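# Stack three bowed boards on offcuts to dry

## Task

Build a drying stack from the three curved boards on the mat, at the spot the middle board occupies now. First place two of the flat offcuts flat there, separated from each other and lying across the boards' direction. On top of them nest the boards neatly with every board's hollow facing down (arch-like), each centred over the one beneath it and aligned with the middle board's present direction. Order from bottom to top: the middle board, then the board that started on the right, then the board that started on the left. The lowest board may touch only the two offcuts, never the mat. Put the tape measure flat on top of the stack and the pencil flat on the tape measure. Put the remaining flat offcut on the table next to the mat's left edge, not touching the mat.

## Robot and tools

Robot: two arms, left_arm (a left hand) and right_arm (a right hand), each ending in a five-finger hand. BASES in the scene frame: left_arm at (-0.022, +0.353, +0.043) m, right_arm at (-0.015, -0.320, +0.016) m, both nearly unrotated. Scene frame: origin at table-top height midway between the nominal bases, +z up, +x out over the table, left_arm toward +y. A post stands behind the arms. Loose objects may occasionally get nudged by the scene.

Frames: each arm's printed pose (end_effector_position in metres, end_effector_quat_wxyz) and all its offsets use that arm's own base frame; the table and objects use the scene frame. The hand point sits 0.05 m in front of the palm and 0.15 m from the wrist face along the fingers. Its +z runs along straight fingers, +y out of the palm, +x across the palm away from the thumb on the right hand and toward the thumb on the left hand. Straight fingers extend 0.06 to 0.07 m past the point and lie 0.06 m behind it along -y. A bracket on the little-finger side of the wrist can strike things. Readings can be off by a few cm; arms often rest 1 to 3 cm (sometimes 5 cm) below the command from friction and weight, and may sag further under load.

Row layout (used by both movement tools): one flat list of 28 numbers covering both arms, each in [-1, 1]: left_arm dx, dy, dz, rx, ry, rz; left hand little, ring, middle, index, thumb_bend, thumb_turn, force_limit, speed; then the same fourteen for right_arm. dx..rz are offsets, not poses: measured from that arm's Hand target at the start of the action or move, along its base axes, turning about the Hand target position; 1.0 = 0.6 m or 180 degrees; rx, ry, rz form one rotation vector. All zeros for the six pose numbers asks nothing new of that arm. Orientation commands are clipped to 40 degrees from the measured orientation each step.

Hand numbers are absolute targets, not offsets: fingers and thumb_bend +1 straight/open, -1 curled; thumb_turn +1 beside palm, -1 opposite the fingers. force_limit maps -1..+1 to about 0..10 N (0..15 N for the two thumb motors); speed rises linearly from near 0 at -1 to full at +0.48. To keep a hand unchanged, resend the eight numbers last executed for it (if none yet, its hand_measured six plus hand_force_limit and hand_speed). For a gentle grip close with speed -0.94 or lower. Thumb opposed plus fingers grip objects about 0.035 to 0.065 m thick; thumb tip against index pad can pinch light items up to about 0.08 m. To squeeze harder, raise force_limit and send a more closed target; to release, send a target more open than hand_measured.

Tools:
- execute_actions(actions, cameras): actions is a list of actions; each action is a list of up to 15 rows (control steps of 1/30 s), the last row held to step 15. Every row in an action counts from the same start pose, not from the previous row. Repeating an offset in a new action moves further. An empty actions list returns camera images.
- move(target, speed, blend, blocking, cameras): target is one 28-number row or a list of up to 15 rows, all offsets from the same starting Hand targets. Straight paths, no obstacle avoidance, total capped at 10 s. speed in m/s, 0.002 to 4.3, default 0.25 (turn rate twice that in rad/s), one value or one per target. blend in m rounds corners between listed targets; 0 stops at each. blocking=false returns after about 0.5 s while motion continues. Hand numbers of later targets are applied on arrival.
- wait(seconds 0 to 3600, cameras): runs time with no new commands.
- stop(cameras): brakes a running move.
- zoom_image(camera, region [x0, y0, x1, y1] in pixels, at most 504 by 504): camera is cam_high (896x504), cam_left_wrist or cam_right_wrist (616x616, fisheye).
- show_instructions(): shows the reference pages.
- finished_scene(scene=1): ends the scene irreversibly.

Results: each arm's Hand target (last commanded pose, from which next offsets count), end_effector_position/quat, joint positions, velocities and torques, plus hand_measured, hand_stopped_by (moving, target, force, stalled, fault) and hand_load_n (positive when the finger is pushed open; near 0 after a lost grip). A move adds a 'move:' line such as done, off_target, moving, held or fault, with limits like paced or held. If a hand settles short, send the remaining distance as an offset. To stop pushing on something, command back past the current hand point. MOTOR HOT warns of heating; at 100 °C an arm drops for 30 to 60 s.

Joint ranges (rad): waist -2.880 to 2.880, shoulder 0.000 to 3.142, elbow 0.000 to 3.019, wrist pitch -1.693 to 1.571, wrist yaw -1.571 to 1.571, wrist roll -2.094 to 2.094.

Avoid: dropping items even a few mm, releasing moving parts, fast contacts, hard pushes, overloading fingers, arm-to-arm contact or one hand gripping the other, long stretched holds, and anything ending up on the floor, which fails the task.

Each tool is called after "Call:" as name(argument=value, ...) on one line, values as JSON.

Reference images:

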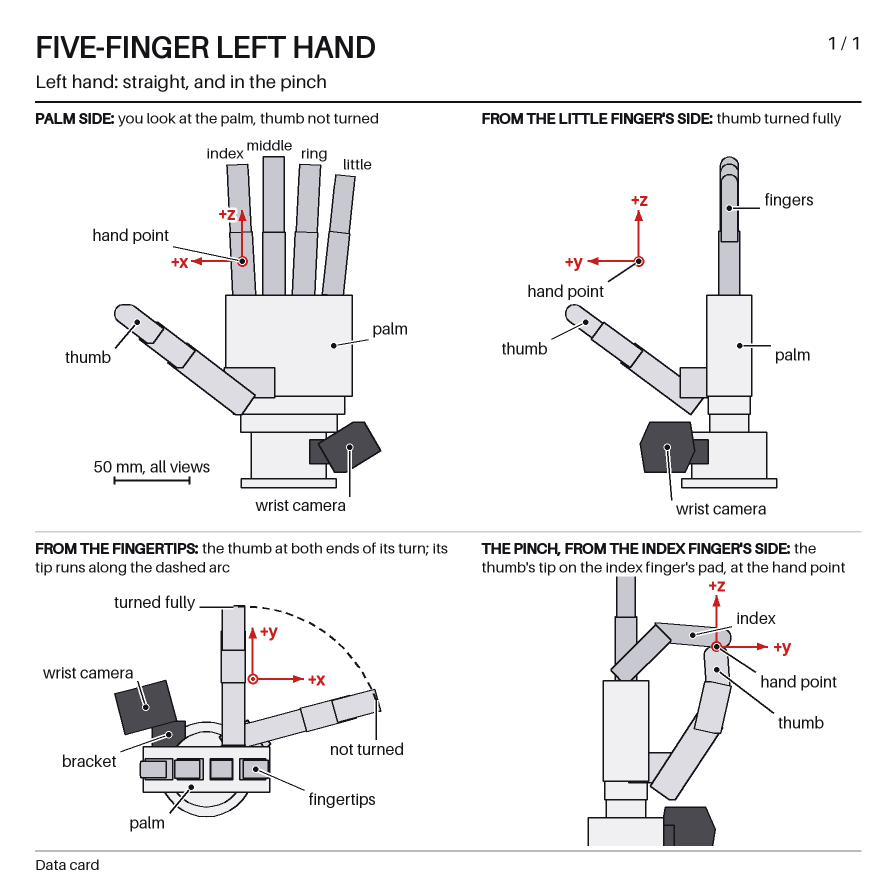

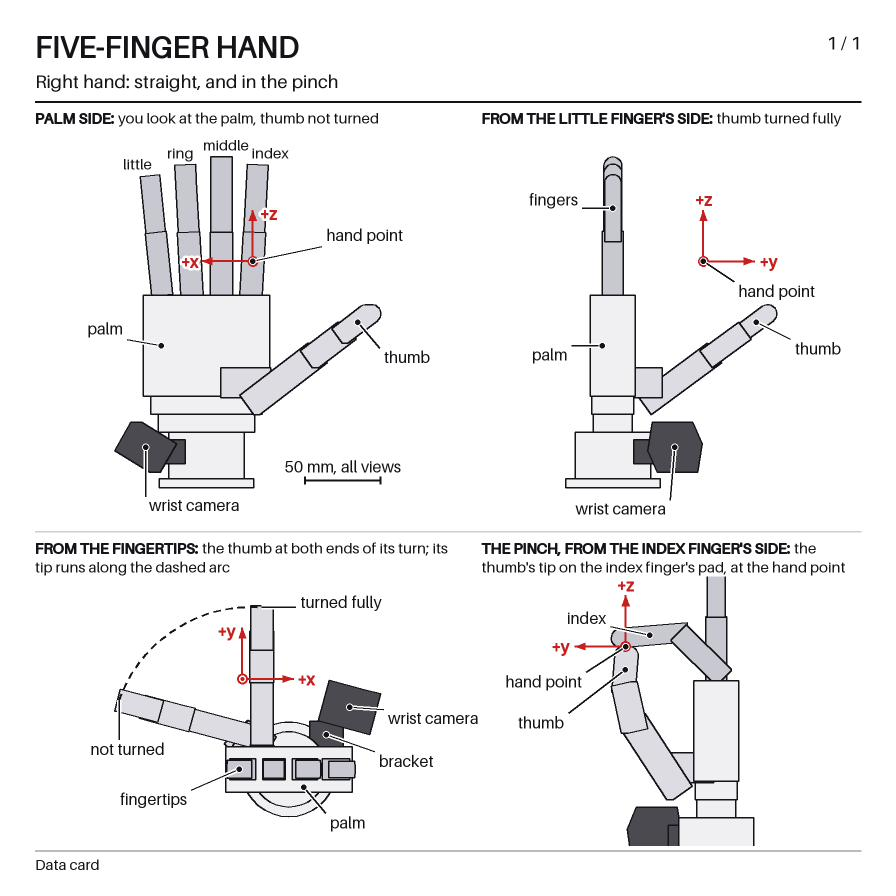

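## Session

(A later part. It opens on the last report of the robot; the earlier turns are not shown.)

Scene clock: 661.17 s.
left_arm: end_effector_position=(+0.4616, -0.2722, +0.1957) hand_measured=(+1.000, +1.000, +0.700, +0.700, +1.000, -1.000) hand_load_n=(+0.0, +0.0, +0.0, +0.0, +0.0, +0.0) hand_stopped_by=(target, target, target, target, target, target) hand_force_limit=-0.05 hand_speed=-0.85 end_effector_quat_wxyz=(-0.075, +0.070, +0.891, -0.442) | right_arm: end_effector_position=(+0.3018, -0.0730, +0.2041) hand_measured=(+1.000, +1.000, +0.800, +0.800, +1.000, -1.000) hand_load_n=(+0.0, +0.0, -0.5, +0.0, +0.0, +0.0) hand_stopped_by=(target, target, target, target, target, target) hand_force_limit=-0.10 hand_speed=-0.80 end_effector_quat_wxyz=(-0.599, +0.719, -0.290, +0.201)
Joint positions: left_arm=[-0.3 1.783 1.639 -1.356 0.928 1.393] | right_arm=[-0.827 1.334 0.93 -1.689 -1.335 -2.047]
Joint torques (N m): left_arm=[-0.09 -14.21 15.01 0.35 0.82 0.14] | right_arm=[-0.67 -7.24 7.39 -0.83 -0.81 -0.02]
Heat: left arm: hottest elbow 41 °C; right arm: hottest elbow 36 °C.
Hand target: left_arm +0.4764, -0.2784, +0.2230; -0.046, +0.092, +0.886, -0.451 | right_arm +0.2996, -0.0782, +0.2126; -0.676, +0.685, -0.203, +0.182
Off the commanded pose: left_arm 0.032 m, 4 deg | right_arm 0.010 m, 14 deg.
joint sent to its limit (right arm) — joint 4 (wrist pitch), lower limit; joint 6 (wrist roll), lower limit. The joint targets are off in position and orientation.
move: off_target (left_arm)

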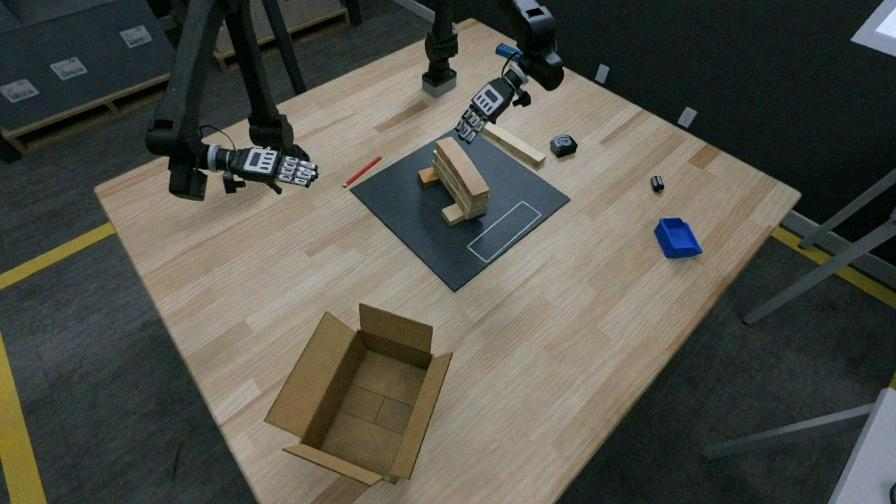

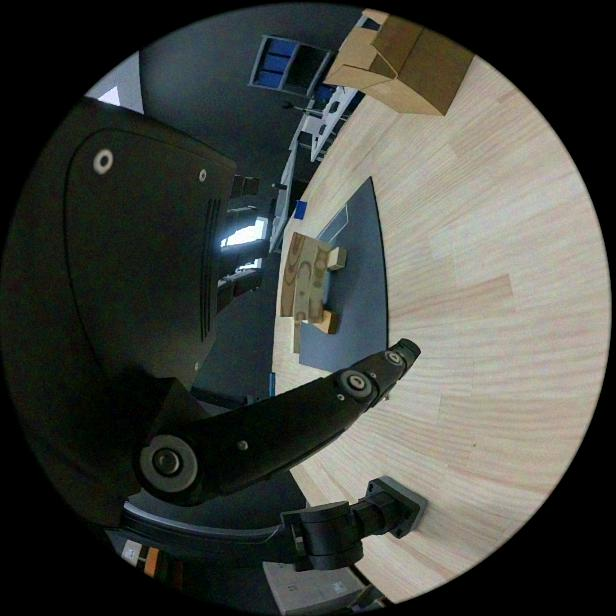

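Call:
move(target=[0.175,0.545,0.0,0,0,0.368,1,1,0.7,0.7,1,-1,-0.05,-0.85,0.0,0.0,0.0,0,0,0,1,1,0.8,0.8,1,-1,-0.1,-0.8], speed=0.25, cameras=["cam_high","cam_left_wrist"])

Scene clock: 671.70 s.
left_arm: end_effector_position=(+0.5797, +0.0491, +0.2175) hand_measured=(+1.000, +1.000, +0.700, +0.700, +1.000, -1.000) hand_load_n=(-0.5, +0.0, +0.0, +0.0, +0.0, +0.0) hand_stopped_by=(target, target, target, target, target, target) hand_force_limit=-0.05 hand_speed=-0.85 end_effector_quat_wxyz=(+0.196, -0.411, +0.795, -0.400) | right_arm: end_effector_position=(+0.3018, -0.0730, +0.2041) hand_measured=(+1.000, +1.000, +0.800, +0.800, +1.000, -1.000) hand_load_n=(+0.0, +0.0, +0.0, +0.0, +0.0, +0.0) hand_stopped_by=(target, target, target, target, target, target) hand_force_limit=-0.10 hand_speed=-0.80 end_effector_quat_wxyz=(-0.599, +0.719, -0.290, +0.201)
Joint positions: left_arm=[0.283 1.602 1.425 -0.718 0.689 0.649] | right_arm=[-0.827 1.334 0.93 -1.689 -1.335 -2.047]
Joint torques (N m): left_arm=[0.44 -13.04 9.78 2.78 0.21 -0.13] | right_arm=[-0.67 -7.24 7.38 -0.87 -0.8 -0.03]
Heat: left arm: hottest elbow 41 °C; right arm: hottest elbow 35 °C.
Hand target: left_arm +0.5814, +0.0486, +0.2230; +0.208, -0.408, +0.792, -0.403 | right_arm +0.2996, -0.0782, +0.2126; -0.676, +0.685, -0.203, +0.182
Off the commanded pose: left_arm 0.006 m, 1 deg | right_arm 0.010 m, 14 deg.
joint sent to its limit (right arm) — joint 4 (wrist pitch), lower limit; joint 6 (wrist roll), lower limit. The joint targets are off in position and orientation.
move: done

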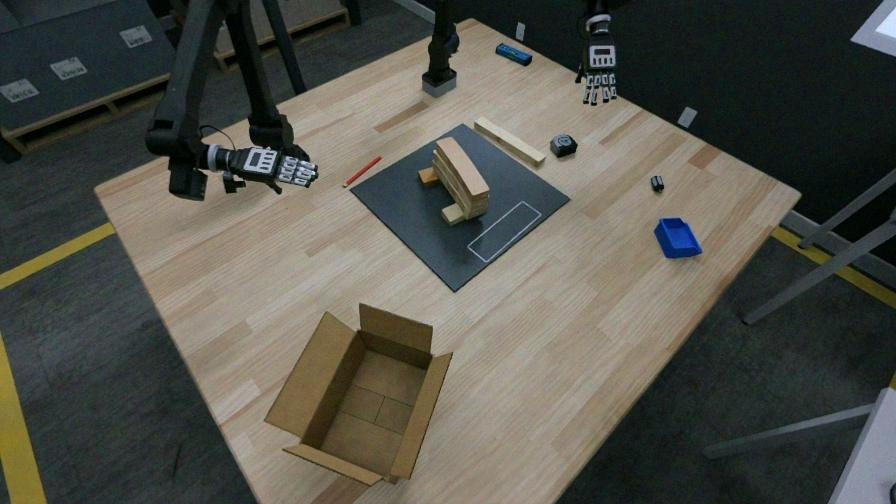

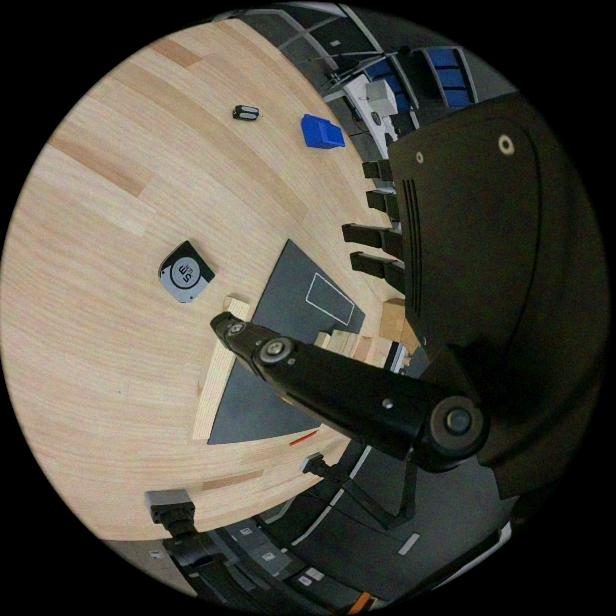

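Call:
zoom_image(camera="cam_left_wrist", region=[130, 210, 270, 350])

Call:
zoom_image(camera="cam_high", region=[535, 20, 635, 170])

Scaled by 3.600 from the camera's image (finer frame: 880x880).

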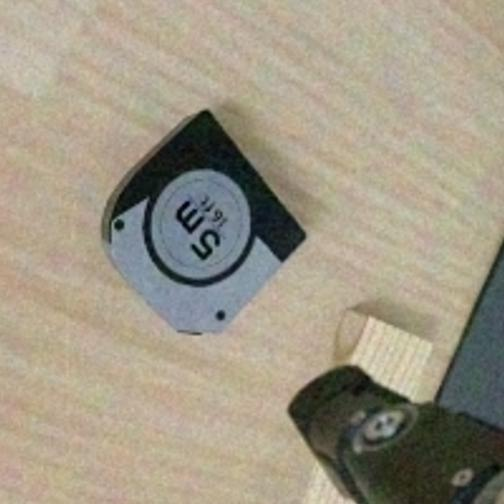

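Scaled by 3.360 from the camera's image (finer frame: 1280x720).

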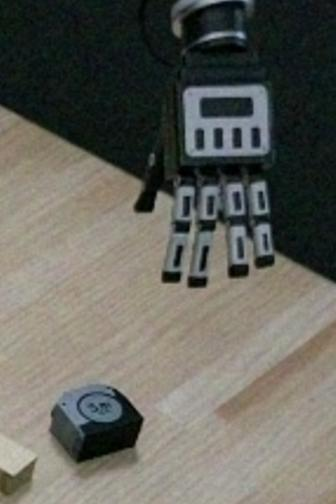

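Call:
move(target=[[-0.019,0.003,-0.15,0,0,0,1,1,0.5,0.5,1,-1,-0.05,-0.6,0.0,0.0,0.0,0,0,0,1,1,0.8,0.8,1,-1,-0.1,-0.8],[-0.019,0.003,-0.24,0,0,0,1,1,0.5,0.5,1,-1,-0.05,-0.6,0.0,0.0,0.0,0,0,0,1,1,0.8,0.8,1,-1,-0.1,-0.8]], speed=[0.15,0.1], cameras=["cam_high","cam_left_wrist"])

Call:
zoom_image(camera="cam_high", region=[520, 60, 640, 180])

Scene clock: 679.73 s.
left_arm: end_effector_position=(+0.5670, +0.0453, +0.0817) hand_measured=(+1.000, +1.000, +0.500, +0.500, +1.000, -1.000) hand_load_n=(+0.0, +0.0, +0.0, +0.0, +0.0, +0.0) hand_stopped_by=(target, target, target, target, target, target) hand_force_limit=-0.05 hand_speed=-0.60 end_effector_quat_wxyz=(+0.200, -0.409, +0.795, -0.401) | right_arm: end_effector_position=(+0.3018, -0.0730, +0.2041) hand_measured=(+1.000, +1.000, +0.800, +0.800, +1.000, -1.000) hand_load_n=(+0.0, +0.0, +0.0, -0.5, +0.0, +0.0) hand_stopped_by=(target, target, target, target, target, target) hand_force_limit=-0.10 hand_speed=-0.80 end_effector_quat_wxyz=(-0.599, +0.719, -0.290, +0.201)
Joint positions: left_arm=[0.283 1.689 1.152 -0.349 0.689 0.648] | right_arm=[-0.827 1.334 0.93 -1.689 -1.335 -2.047]
Joint torques (N m): left_arm=[0.21 -11.63 8.85 2.59 0.45 -0.07] | right_arm=[-0.67 -7.24 7.39 -0.84 -0.8 -0.03]
Heat: left arm: hottest elbow 41 °C; right arm: hottest elbow 35 °C.
Hand target: left_arm +0.5700, +0.0504, +0.0790; +0.208, -0.408, +0.792, -0.403 | right_arm +0.2996, -0.0782, +0.2126; -0.676, +0.685, -0.203, +0.182
Off the commanded pose: left_arm 0.006 m, 1 deg | right_arm 0.010 m, 14 deg.
joint sent to its limit (right arm) — joint 4 (wrist pitch), lower limit; joint 6 (wrist roll), lower limit. The joint targets are off in position and orientation.
move: done

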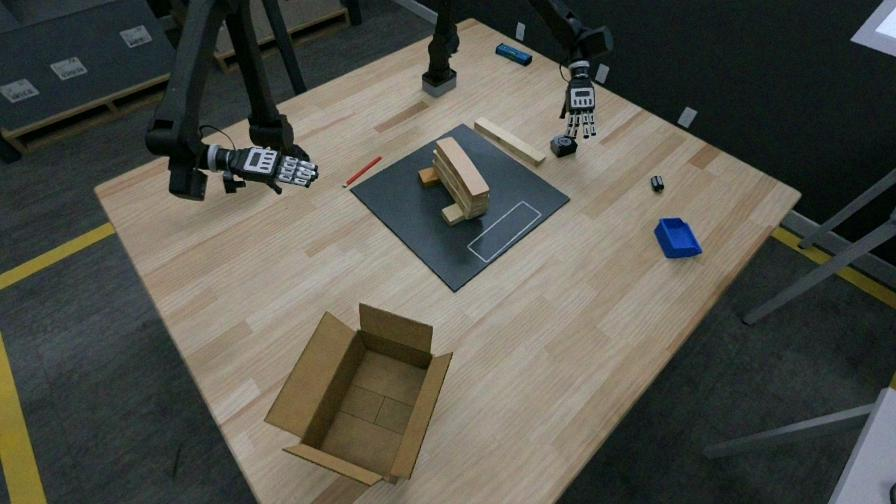

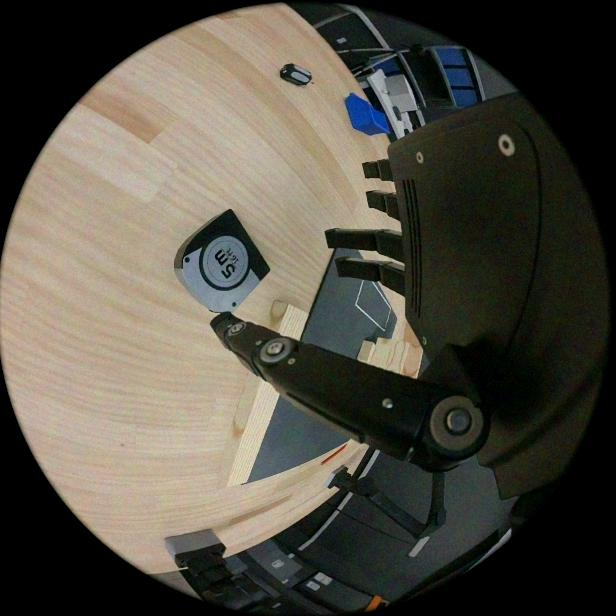

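Scaled by 4.200 from the camera's image (finer frame: 1280x720).

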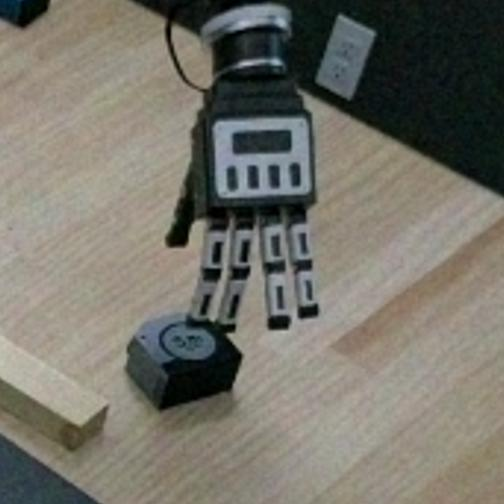

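Call:
move(target=[0.013,0.004,-0.06,0,0,0,1,1,0.5,0.5,1,-1,-0.05,-0.6,0.0,0.0,0.0,0,0,0,1,1,0.8,0.8,1,-1,-0.1,-0.8], speed=0.08, cameras=["cam_high","cam_left_wrist"])

Call:
zoom_image(camera="cam_high", region=[520, 60, 640, 180])

Call:
zoom_image(camera="cam_left_wrist", region=[150, 160, 400, 410])

Scene clock: 683.70 s.
left_arm: end_effector_position=(+0.5746, +0.0475, +0.0451) hand_measured=(+1.000, +1.000, +0.500, +0.500, +1.000, -1.000) hand_load_n=(+0.0, +0.0, +0.0, +0.0, +0.0, +0.0) hand_stopped_by=(target, target, target, target, target, target) hand_force_limit=-0.05 hand_speed=-0.60 end_effector_quat_wxyz=(+0.199, -0.410, +0.795, -0.401) | right_arm: end_effector_position=(+0.3018, -0.0730, +0.2041) hand_measured=(+1.000, +1.000, +0.800, +0.800, +1.000, -1.000) hand_load_n=(+0.0, +0.0, +0.0, +0.0, +0.0, +0.0) hand_stopped_by=(target, target, target, target, target, target) hand_force_limit=-0.10 hand_speed=-0.80 end_effector_quat_wxyz=(-0.599, +0.719, -0.290, +0.201)
Joint positions: left_arm=[0.283 1.761 1.138 -0.264 0.689 0.648] | right_arm=[-0.827 1.334 0.93 -1.689 -1.335 -2.047]
Joint torques (N m): left_arm=[0.32 -12.1 8.59 2.58 0.45 -0.05] | right_arm=[-0.62 -7.18 7.38 -0.83 -0.8 -0.02]
Heat: left arm: hottest elbow 41 °C; right arm: hottest elbow 35 °C.
Hand target: left_arm +0.5778, +0.0528, +0.0430; +0.208, -0.408, +0.792, -0.403 | right_arm +0.2996, -0.0782, +0.2126; -0.676, +0.685, -0.203, +0.182
Off the commanded pose: left_arm 0.007 m, 1 deg | right_arm 0.010 m, 14 deg.
joint sent to its limit (right arm) — joint 4 (wrist pitch), lower limit; joint 6 (wrist roll), lower limit. The joint targets are off in position and orientation.
move: done

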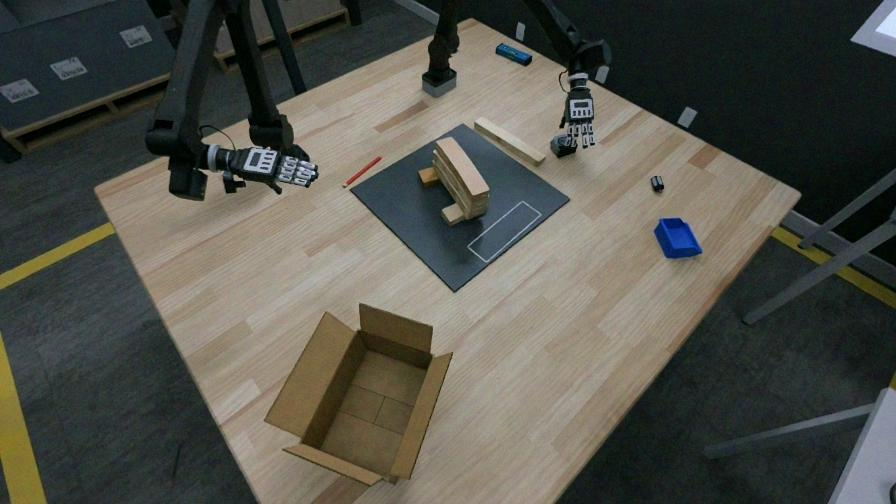

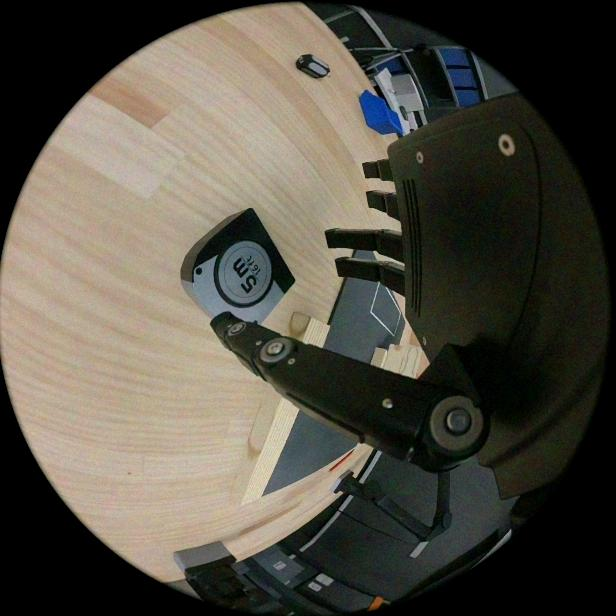

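Scaled by 4.200 from the camera's image (finer frame: 1280x720).

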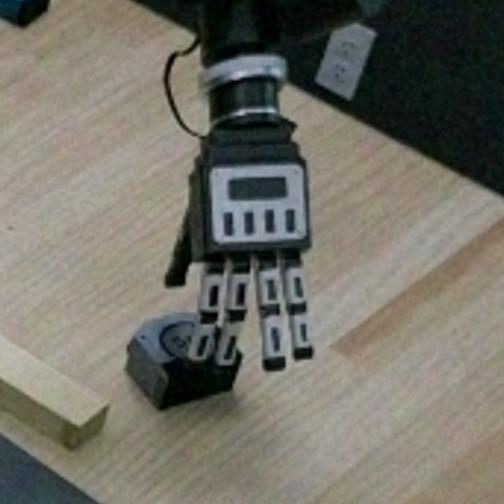

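Scaled by 2.016 from the camera's image (finer frame: 880x880).

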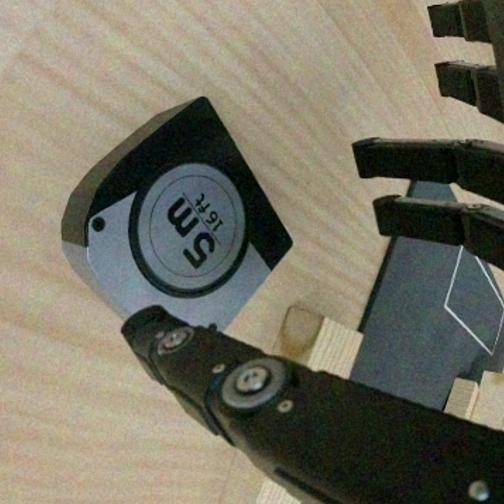

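Call:
move(target=[0.007,0.005,-0.027,0,0,0,1,1,0.5,0.5,1,-1,-0.05,-0.6,0.0,0.0,0.0,0,0,0,1,1,0.8,0.8,1,-1,-0.1,-0.8], speed=0.05, cameras=["cam_high","cam_left_wrist"])

Call:
zoom_image(camera="cam_high", region=[530, 90, 610, 170])

Call:
zoom_image(camera="cam_left_wrist", region=[150, 160, 400, 410])

Scene clock: 688.23 s.
left_arm: end_effector_position=(+0.5788, +0.0487, +0.0298) hand_measured=(+1.000, +1.000, +0.500, +0.500, +1.000, -1.000) hand_load_n=(+0.0, +0.0, +0.0, +0.0, +0.0, +0.0) hand_stopped_by=(target, target, target, target, target, target) hand_force_limit=-0.05 hand_speed=-0.60 end_effector_quat_wxyz=(+0.199, -0.410, +0.795, -0.401) | right_arm: end_effector_position=(+0.3018, -0.0730, +0.2041) hand_measured=(+1.000, +1.000, +0.800, +0.800, +1.000, -1.000) hand_load_n=(+0.0, +0.0, +0.0, +0.0, -0.5, +0.0) hand_stopped_by=(target, target, target, target, target, target) hand_force_limit=-0.10 hand_speed=-0.80 end_effector_quat_wxyz=(-0.599, +0.719, -0.290, +0.201)
Joint positions: left_arm=[0.283 1.795 1.138 -0.231 0.689 0.648] | right_arm=[-0.827 1.334 0.93 -1.689 -1.335 -2.047]
Joint torques (N m): left_arm=[1.26 -12.34 8.68 2.55 0.53 -0.03] | right_arm=[-0.67 -7.3 7.41 -0.81 -0.8 -0.02]
Heat: left arm: hottest elbow 41 °C; right arm: hottest elbow 34 °C.
Hand target: left_arm +0.5820, +0.0558, +0.0268; +0.208, -0.408, +0.792, -0.403 | right_arm +0.2996, -0.0782, +0.2126; -0.676, +0.685, -0.203, +0.182
Off the commanded pose: left_arm 0.008 m, 1 deg | right_arm 0.010 m, 14 deg.
joint sent to its limit (right arm) — joint 4 (wrist pitch), lower limit; joint 6 (wrist roll), lower limit. The joint targets are off in position and orientation.
move: done

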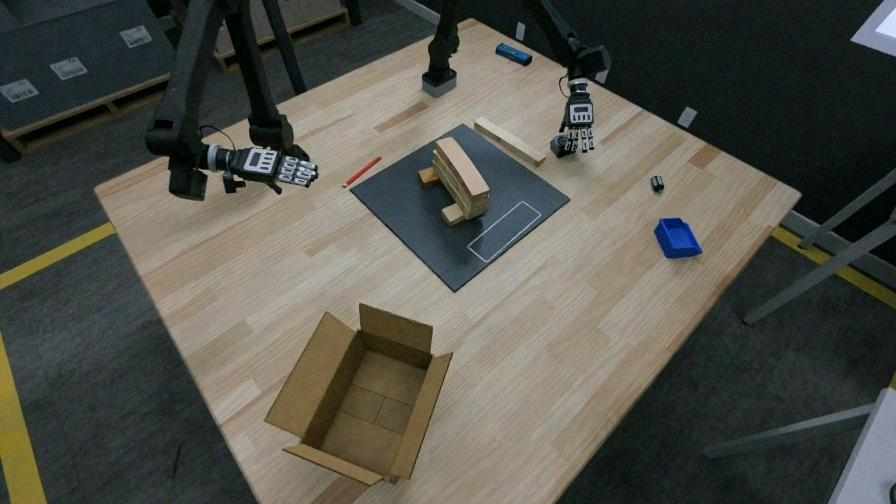

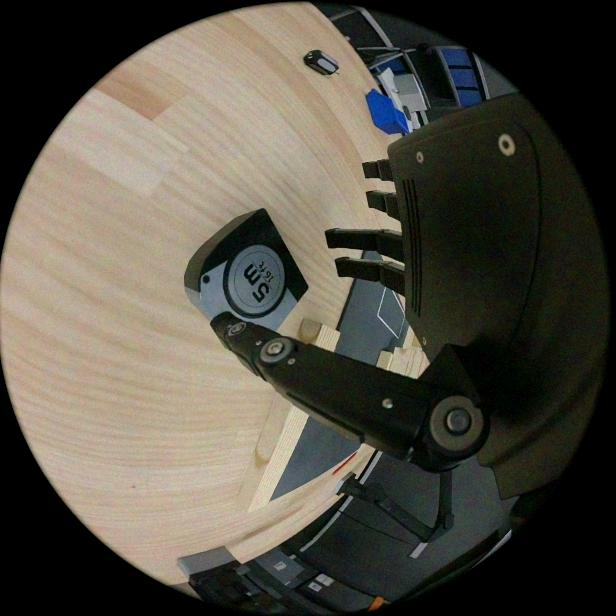

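Scaled by 6.300 from the camera's image (finer frame: 1280x720).

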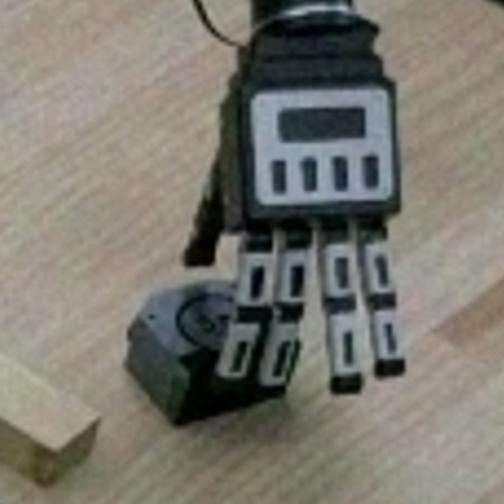

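Scaled by 2.016 from the camera's image (finer frame: 880x880).

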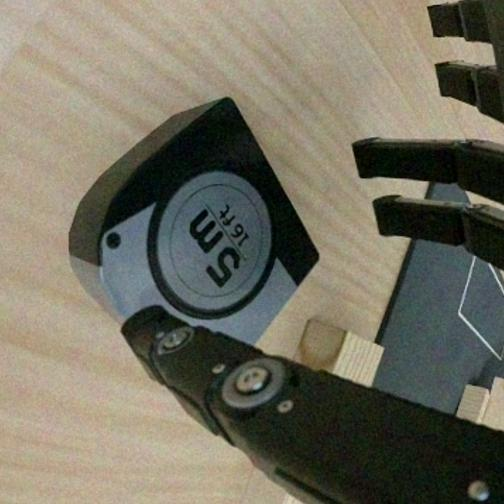

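Call:
move(target=[[0.006,0.007,-0.034,0,0,0,1,1,0.5,0.5,1,-1,-0.05,-0.6,0.0,0.0,0.0,0,0,0,1,1,0.8,0.8,1,-1,-0.1,-0.8]], speed=0.05, cameras=["cam_high","cam_left_wrist"])

Call:
zoom_image(camera="cam_high", region=[530, 90, 610, 170])

Call:
zoom_image(camera="cam_left_wrist", region=[150, 160, 400, 410])

Scene clock: 692.40 s.
left_arm: end_effector_position=(+0.5837, +0.0493, +0.0193) hand_measured=(+1.000, +1.000, +0.500, +0.500, +1.000, -1.000) hand_load_n=(+0.0, +0.0, +0.0, +0.0, +0.0, +2.5) hand_stopped_by=(target, target, target, target, target, target) hand_force_limit=-0.05 hand_speed=-0.60 end_effector_quat_wxyz=(+0.202, -0.406, +0.793, -0.406) | right_arm: end_effector_position=(+0.3018, -0.0730, +0.2041) hand_measured=(+1.000, +1.000, +0.800, +0.800, +1.000, -1.000) hand_load_n=(+0.0, +0.0, +0.0, -0.5, +0.0, +0.0) hand_stopped_by=(target, target, target, target, target, target) hand_force_limit=-0.10 hand_speed=-0.80 end_effector_quat_wxyz=(-0.599, +0.719, -0.290, +0.201)
Joint positions: left_arm=[0.285 1.823 1.138 -0.192 0.699 0.648] | right_arm=[-0.827 1.334 0.93 -1.689 -1.335 -2.047]
Joint torques (N m): left_arm=[0.85 -11.4 8.35 2.78 0.23 0.06] | right_arm=[-0.67 -7.24 7.41 -0.87 -0.8 -0.02]
Heat: left arm: hottest elbow 40 °C; right arm: hottest elbow 34 °C.
Hand target: left_arm +0.5856, +0.0600, +0.0064; +0.208, -0.408, +0.792, -0.403 | right_arm +0.2996, -0.0782, +0.2126; -0.676, +0.685, -0.203, +0.182
Off the commanded pose: left_arm 0.017 m, 1 deg | right_arm 0.010 m, 14 deg.
joint sent to its limit (right arm) — joint 4 (wrist pitch), lower limit; joint 6 (wrist roll), lower limit. The joint targets are off in position and orientation.
move: off_target (left_arm)

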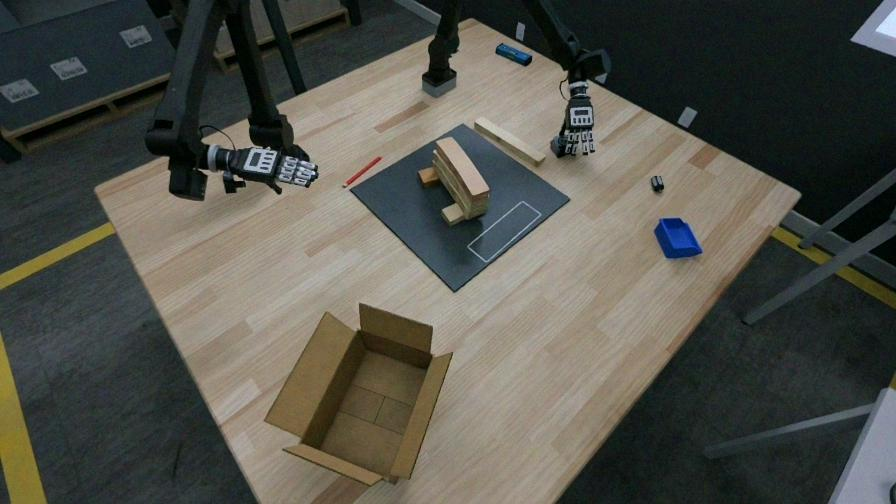

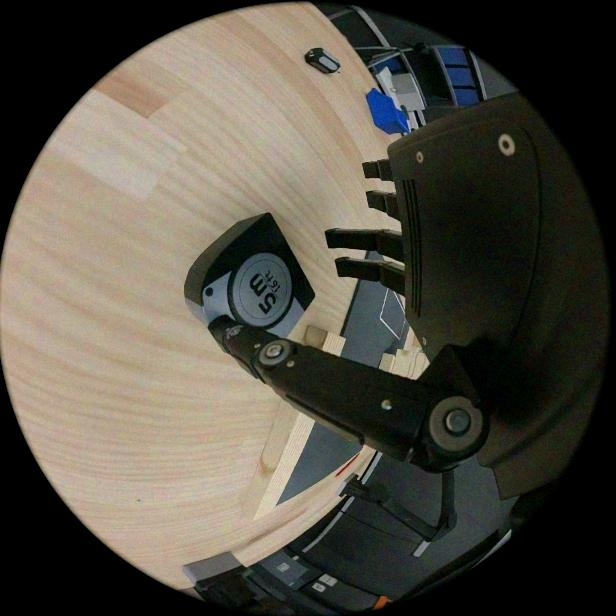

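Scaled by 6.300 from the camera's image (finer frame: 1280x720).

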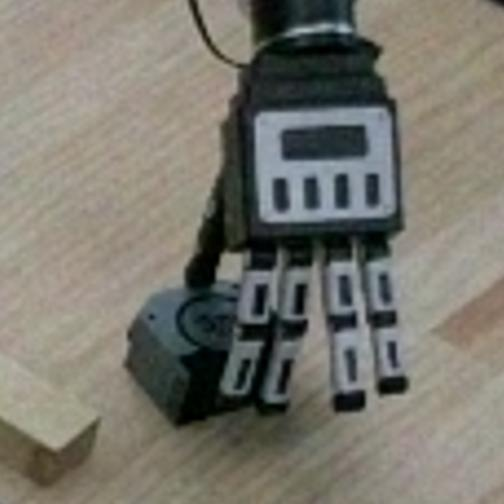

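Scaled by 2.016 from the camera's image (finer frame: 880x880).

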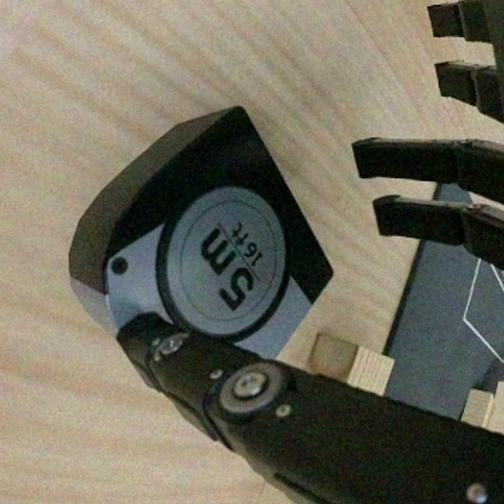

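Call:
move(target=[[0.0,0.0,0.06,0,0,0,1,1,0.6,0.6,1,-1,-0.05,-0.6,0.0,0.0,0.0,0,0,0,1,1,0.8,0.8,1,-1,-0.1,-0.8],[-0.018,0.012,0.06,0,0,0,1,1,0.6,0.6,1,-1,-0.05,-0.6,0.0,0.0,0.0,0,0,0,1,1,0.8,0.8,1,-1,-0.1,-0.8]], speed=0.06, cameras=["cam_high","cam_left_wrist"])

Call:
zoom_image(camera="cam_high", region=[530, 90, 610, 170])

Call:
zoom_image(camera="cam_left_wrist", region=[150, 160, 400, 410])

Scene clock: 695.73 s.
left_arm: end_effector_position=(+0.5731, +0.0644, +0.0315) hand_measured=(+1.000, +1.000, +0.600, +0.600, +1.000, -1.000) hand_load_n=(+0.0, -0.5, +0.0, +0.0, +0.0, +0.0) hand_stopped_by=(target, target, target, target, target, target) hand_force_limit=-0.05 hand_speed=-0.60 end_effector_quat_wxyz=(+0.199, -0.417, +0.791, -0.401) | right_arm: end_effector_position=(+0.3018, -0.0730, +0.2041) hand_measured=(+1.000, +1.000, +0.800, +0.800, +1.000, -1.000) hand_load_n=(+0.0, -0.5, +0.0, +0.0, +0.0, +0.0) hand_stopped_by=(target, target, target, target, target, target) hand_force_limit=-0.10 hand_speed=-0.80 end_effector_quat_wxyz=(-0.599, +0.719, -0.290, +0.201)
Joint positions: left_arm=[0.315 1.79 1.138 -0.25 0.704 0.663] | right_arm=[-0.827 1.334 0.93 -1.689 -1.335 -2.047]
Joint torques (N m): left_arm=[0.56 -13.98 9.06 1.25 0.54 0.12] | right_arm=[-0.67 -7.18 7.38 -0.85 -0.8 -0.02]
Heat: left arm: hottest elbow 40 °C; right arm: hottest elbow 34 °C.
Hand target: left_arm +0.5748, +0.0672, +0.0424; +0.208, -0.408, +0.792, -0.403 | right_arm +0.2996, -0.0782, +0.2126; -0.676, +0.685, -0.203, +0.182
Off the commanded pose: left_arm 0.011 m, 1 deg | right_arm 0.010 m, 14 deg.
joint sent to its limit (right arm) — joint 4 (wrist pitch), lower limit; joint 6 (wrist roll), lower limit. The joint targets are off in position and orientation.
move: off_target (left_arm)

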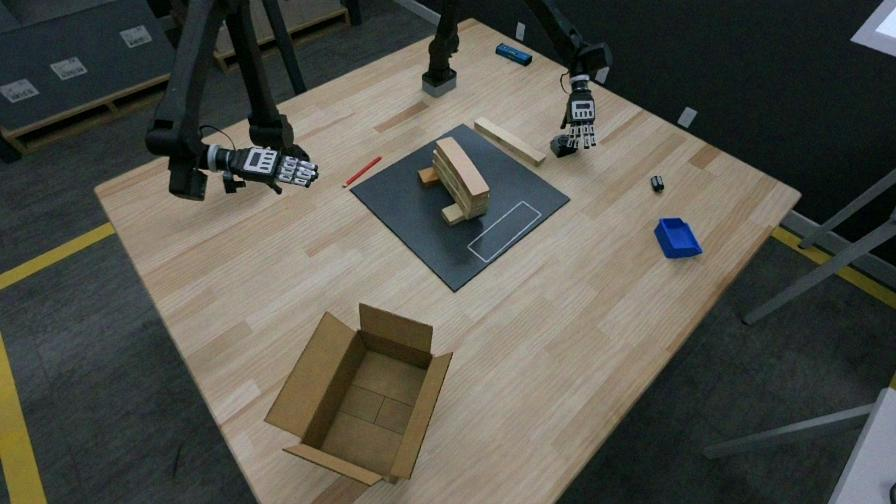

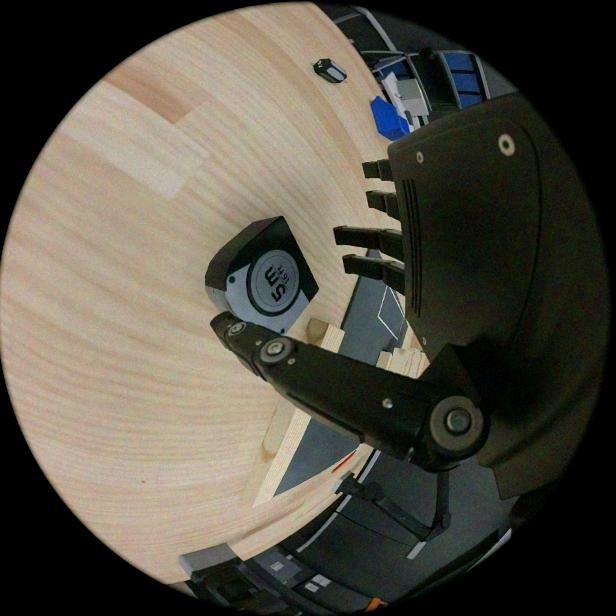

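Scaled by 6.300 from the camera's image (finer frame: 1280x720).

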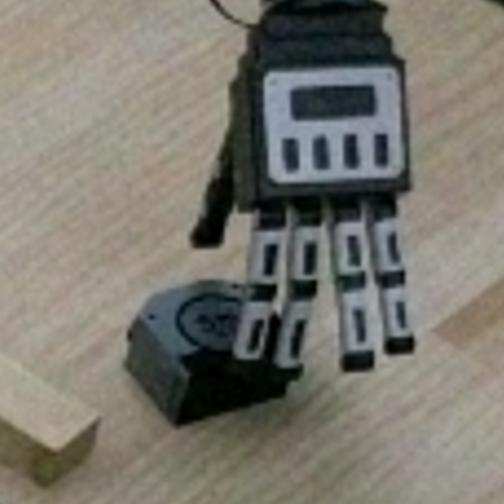

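Scaled by 2.016 from the camera's image (finer frame: 880x880).

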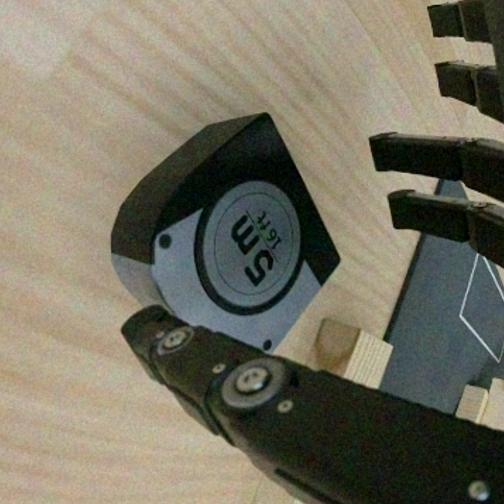

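Call:
move(target=[[0.0,0.0,-0.02,0,0,0,1,1,0.7,0.7,1,-1,-0.05,-0.6,0.0,0.0,0.0,0,0,0,1,1,0.8,0.8,1,-1,-0.1,-0.8],[-0.002,0.004,-0.053,0,0,0,1,1,0.7,0.7,1,-1,-0.05,-0.6,0.0,0.0,0.0,0,0,0,1,1,0.8,0.8,1,-1,-0.1,-0.8]], speed=0.05, cameras=["cam_high","cam_left_wrist"])

Call:
zoom_image(camera="cam_high", region=[530, 90, 610, 170])

Call:
zoom_image(camera="cam_left_wrist", region=[150, 160, 400, 410])

Scene clock: 699.40 s.
left_arm: end_effector_position=(+0.5720, +0.0639, +0.0155) hand_measured=(+1.000, +1.000, +0.700, +0.700, +1.000, -1.000) hand_load_n=(+0.0, +0.0, +0.0, +0.0, -0.5, +0.0) hand_stopped_by=(target, target, target, target, target, target) hand_force_limit=-0.05 hand_speed=-0.60 end_effector_quat_wxyz=(+0.200, -0.413, +0.792, -0.402) | right_arm: end_effector_position=(+0.3018, -0.0730, +0.2041) hand_measured=(+1.000, +1.000, +0.800, +0.800, +1.000, -1.000) hand_load_n=(+0.0, +0.0, +0.0, +0.0, +0.0, +0.0) hand_stopped_by=(target, target, target, target, target, target) hand_force_limit=-0.10 hand_speed=-0.80 end_effector_quat_wxyz=(-0.599, +0.719, -0.290, +0.201)
Joint positions: left_arm=[0.315 1.815 1.122 -0.209 0.707 0.669] | right_arm=[-0.827 1.334 0.93 -1.689 -1.335 -2.047]
Joint torques (N m): left_arm=[0.32 -12.16 7.95 2.62 0.58 0.06] | right_arm=[-0.67 -7.36 7.42 -0.84 -0.8 -0.03]
Heat: left arm: hottest elbow 40 °C; right arm: hottest elbow 34 °C.
Hand target: left_arm +0.5736, +0.0696, +0.0106; +0.208, -0.408, +0.792, -0.403 | right_arm +0.2996, -0.0782, +0.2126; -0.676, +0.685, -0.203, +0.182
Off the commanded pose: left_arm 0.008 m, 1 deg | right_arm 0.010 m, 14 deg.
joint sent to its limit (right arm) — joint 4 (wrist pitch), lower limit; joint 6 (wrist roll), lower limit. The joint targets are off in position and orientation.
move: done

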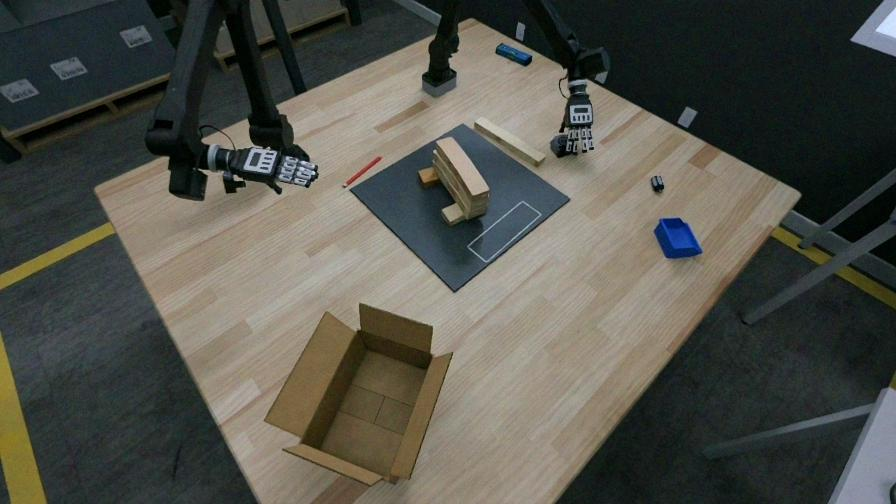

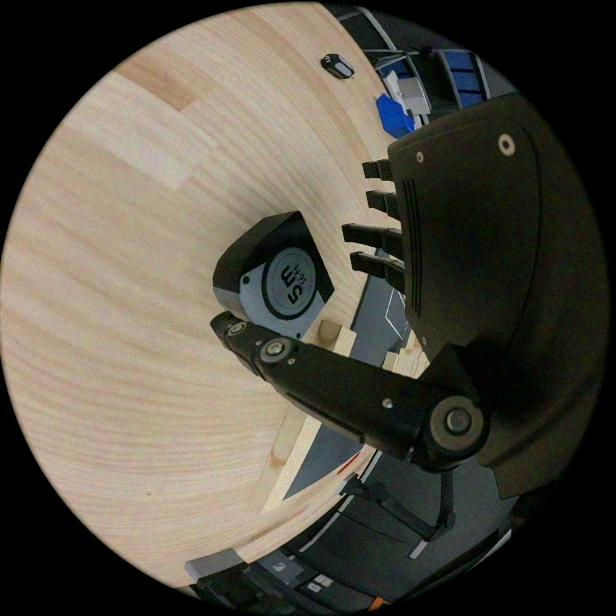

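Scaled by 6.300 from the camera's image (finer frame: 1280x720).

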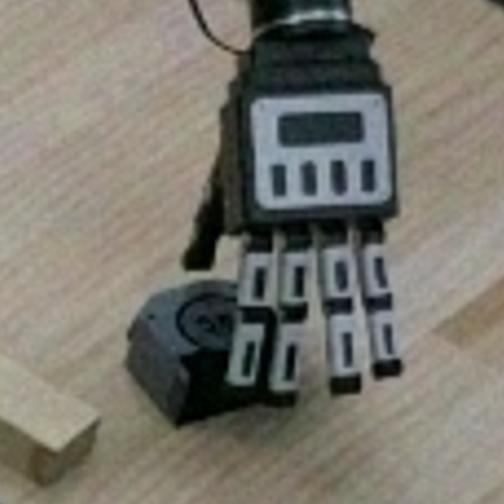

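Scaled by 2.016 from the camera's image (finer frame: 880x880).

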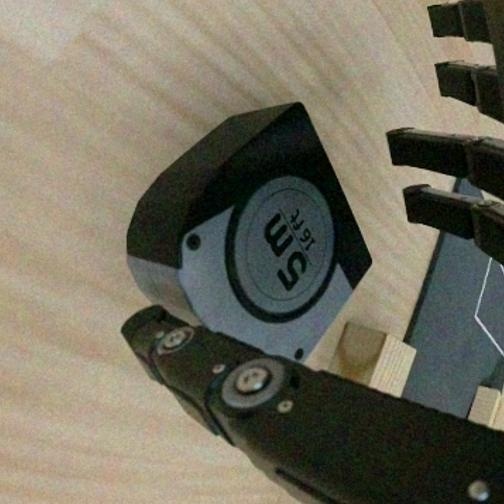

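Call:
move(target=[[0.0,0.0,-0.008,0,0,0,1,1,0.7,0.7,1,-1,-0.05,-0.6,0.0,0.0,0.0,0,0,0,1,1,0.8,0.8,1,-1,-0.1,-0.8],[0.0,0.0,-0.008,0,0,0,1,1,-0.1,-0.1,0.3,-1,-0.05,-0.9,0.0,0.0,0.0,0,0,0,1,1,0.8,0.8,1,-1,-0.1,-0.8]], speed=0.05, cameras=["cam_high","cam_left_wrist"])

Call:
zoom_image(camera="cam_high", region=[530, 90, 610, 170])

Call:
zoom_image(camera="cam_left_wrist", region=[150, 160, 400, 410])

Scene clock: 703.73 s.
left_arm: end_effector_position=(+0.5739, +0.0641, +0.0135) hand_measured=(+1.000, +1.000, +0.246, +0.302, +0.790, -1.000) hand_load_n=(+0.0, +0.0, +5.5, +4.0, +9.5, +0.0) hand_stopped_by=(target, target, force, force, force, target) hand_force_limit=-0.05 hand_speed=-0.90 end_effector_quat_wxyz=(+0.202, -0.411, +0.792, -0.404) | right_arm: end_effector_position=(+0.3018, -0.0730, +0.2041) hand_measured=(+1.000, +1.000, +0.800, +0.800, +1.000, -1.000) hand_load_n=(+0.0, +0.0, +0.0, +0.0, +0.0, +0.0) hand_stopped_by=(target, target, target, target, target, target) hand_force_limit=-0.10 hand_speed=-0.80 end_effector_quat_wxyz=(-0.599, +0.719, -0.290, +0.201)
Joint positions: left_arm=[0.315 1.821 1.122 -0.197 0.71 0.671] | right_arm=[-0.827 1.334 0.93 -1.689 -1.335 -2.047]
Joint torques (N m): left_arm=[0.62 -11.63 7.71 2.47 0.44 0.08] | right_arm=[-0.67 -7.24 7.38 -0.87 -0.81 -0.03]
Heat: left arm: hottest elbow 40 °C; right arm: hottest elbow 34 °C.
Hand target: left_arm +0.5736, +0.0696, +0.0058; +0.208, -0.408, +0.792, -0.403 | right_arm +0.2996, -0.0782, +0.2126; -0.676, +0.685, -0.203, +0.182
Off the commanded pose: left_arm 0.010 m, 1 deg | right_arm 0.010 m, 14 deg.
joint sent to its limit (right arm) — joint 4 (wrist pitch), lower limit; joint 6 (wrist roll), lower limit. The joint targets are off in position and orientation.
move: done

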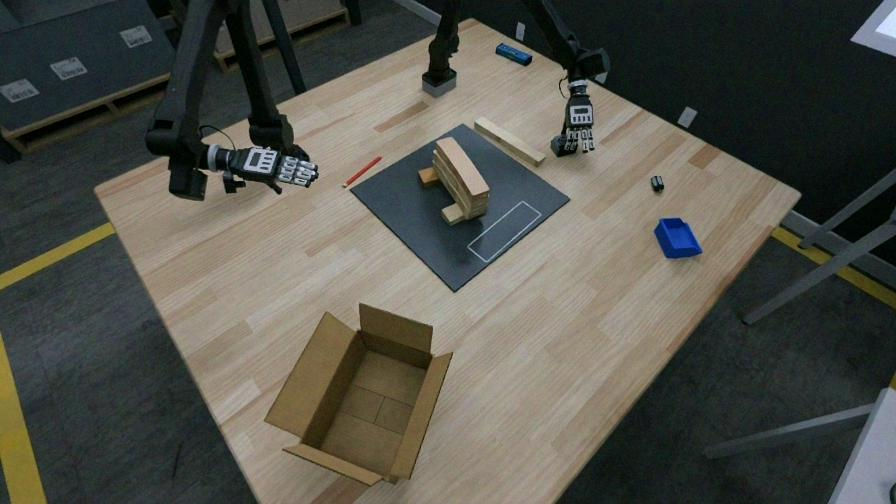

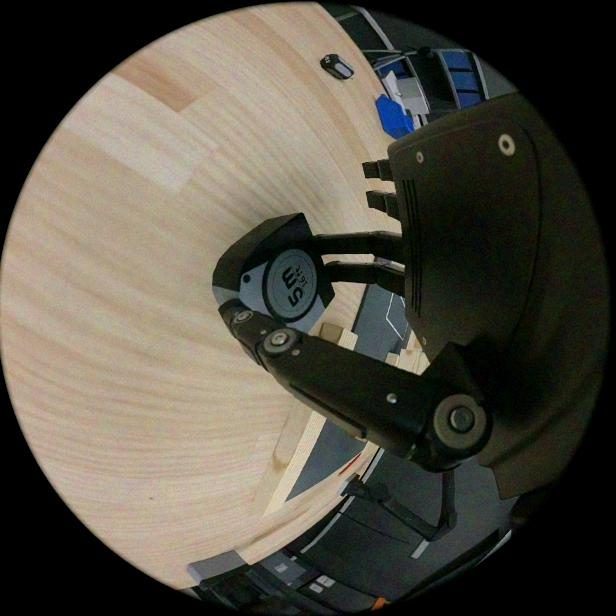

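Scaled by 6.300 from the camera's image (finer frame: 1280x720).

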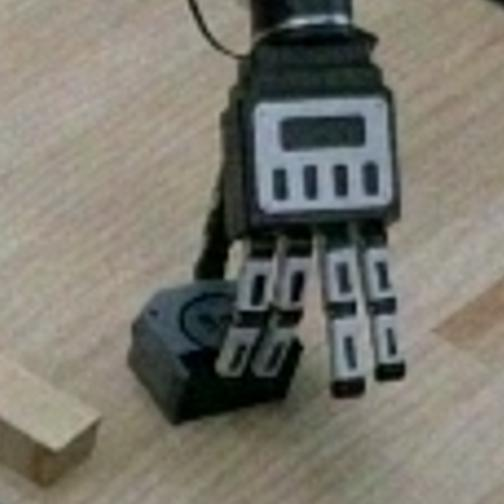

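Scaled by 2.016 from the camera's image (finer frame: 880x880).

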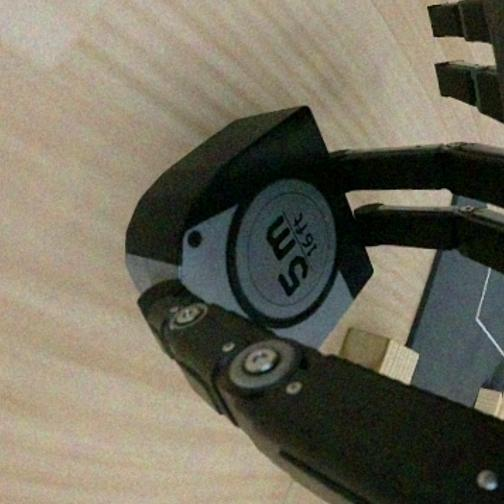

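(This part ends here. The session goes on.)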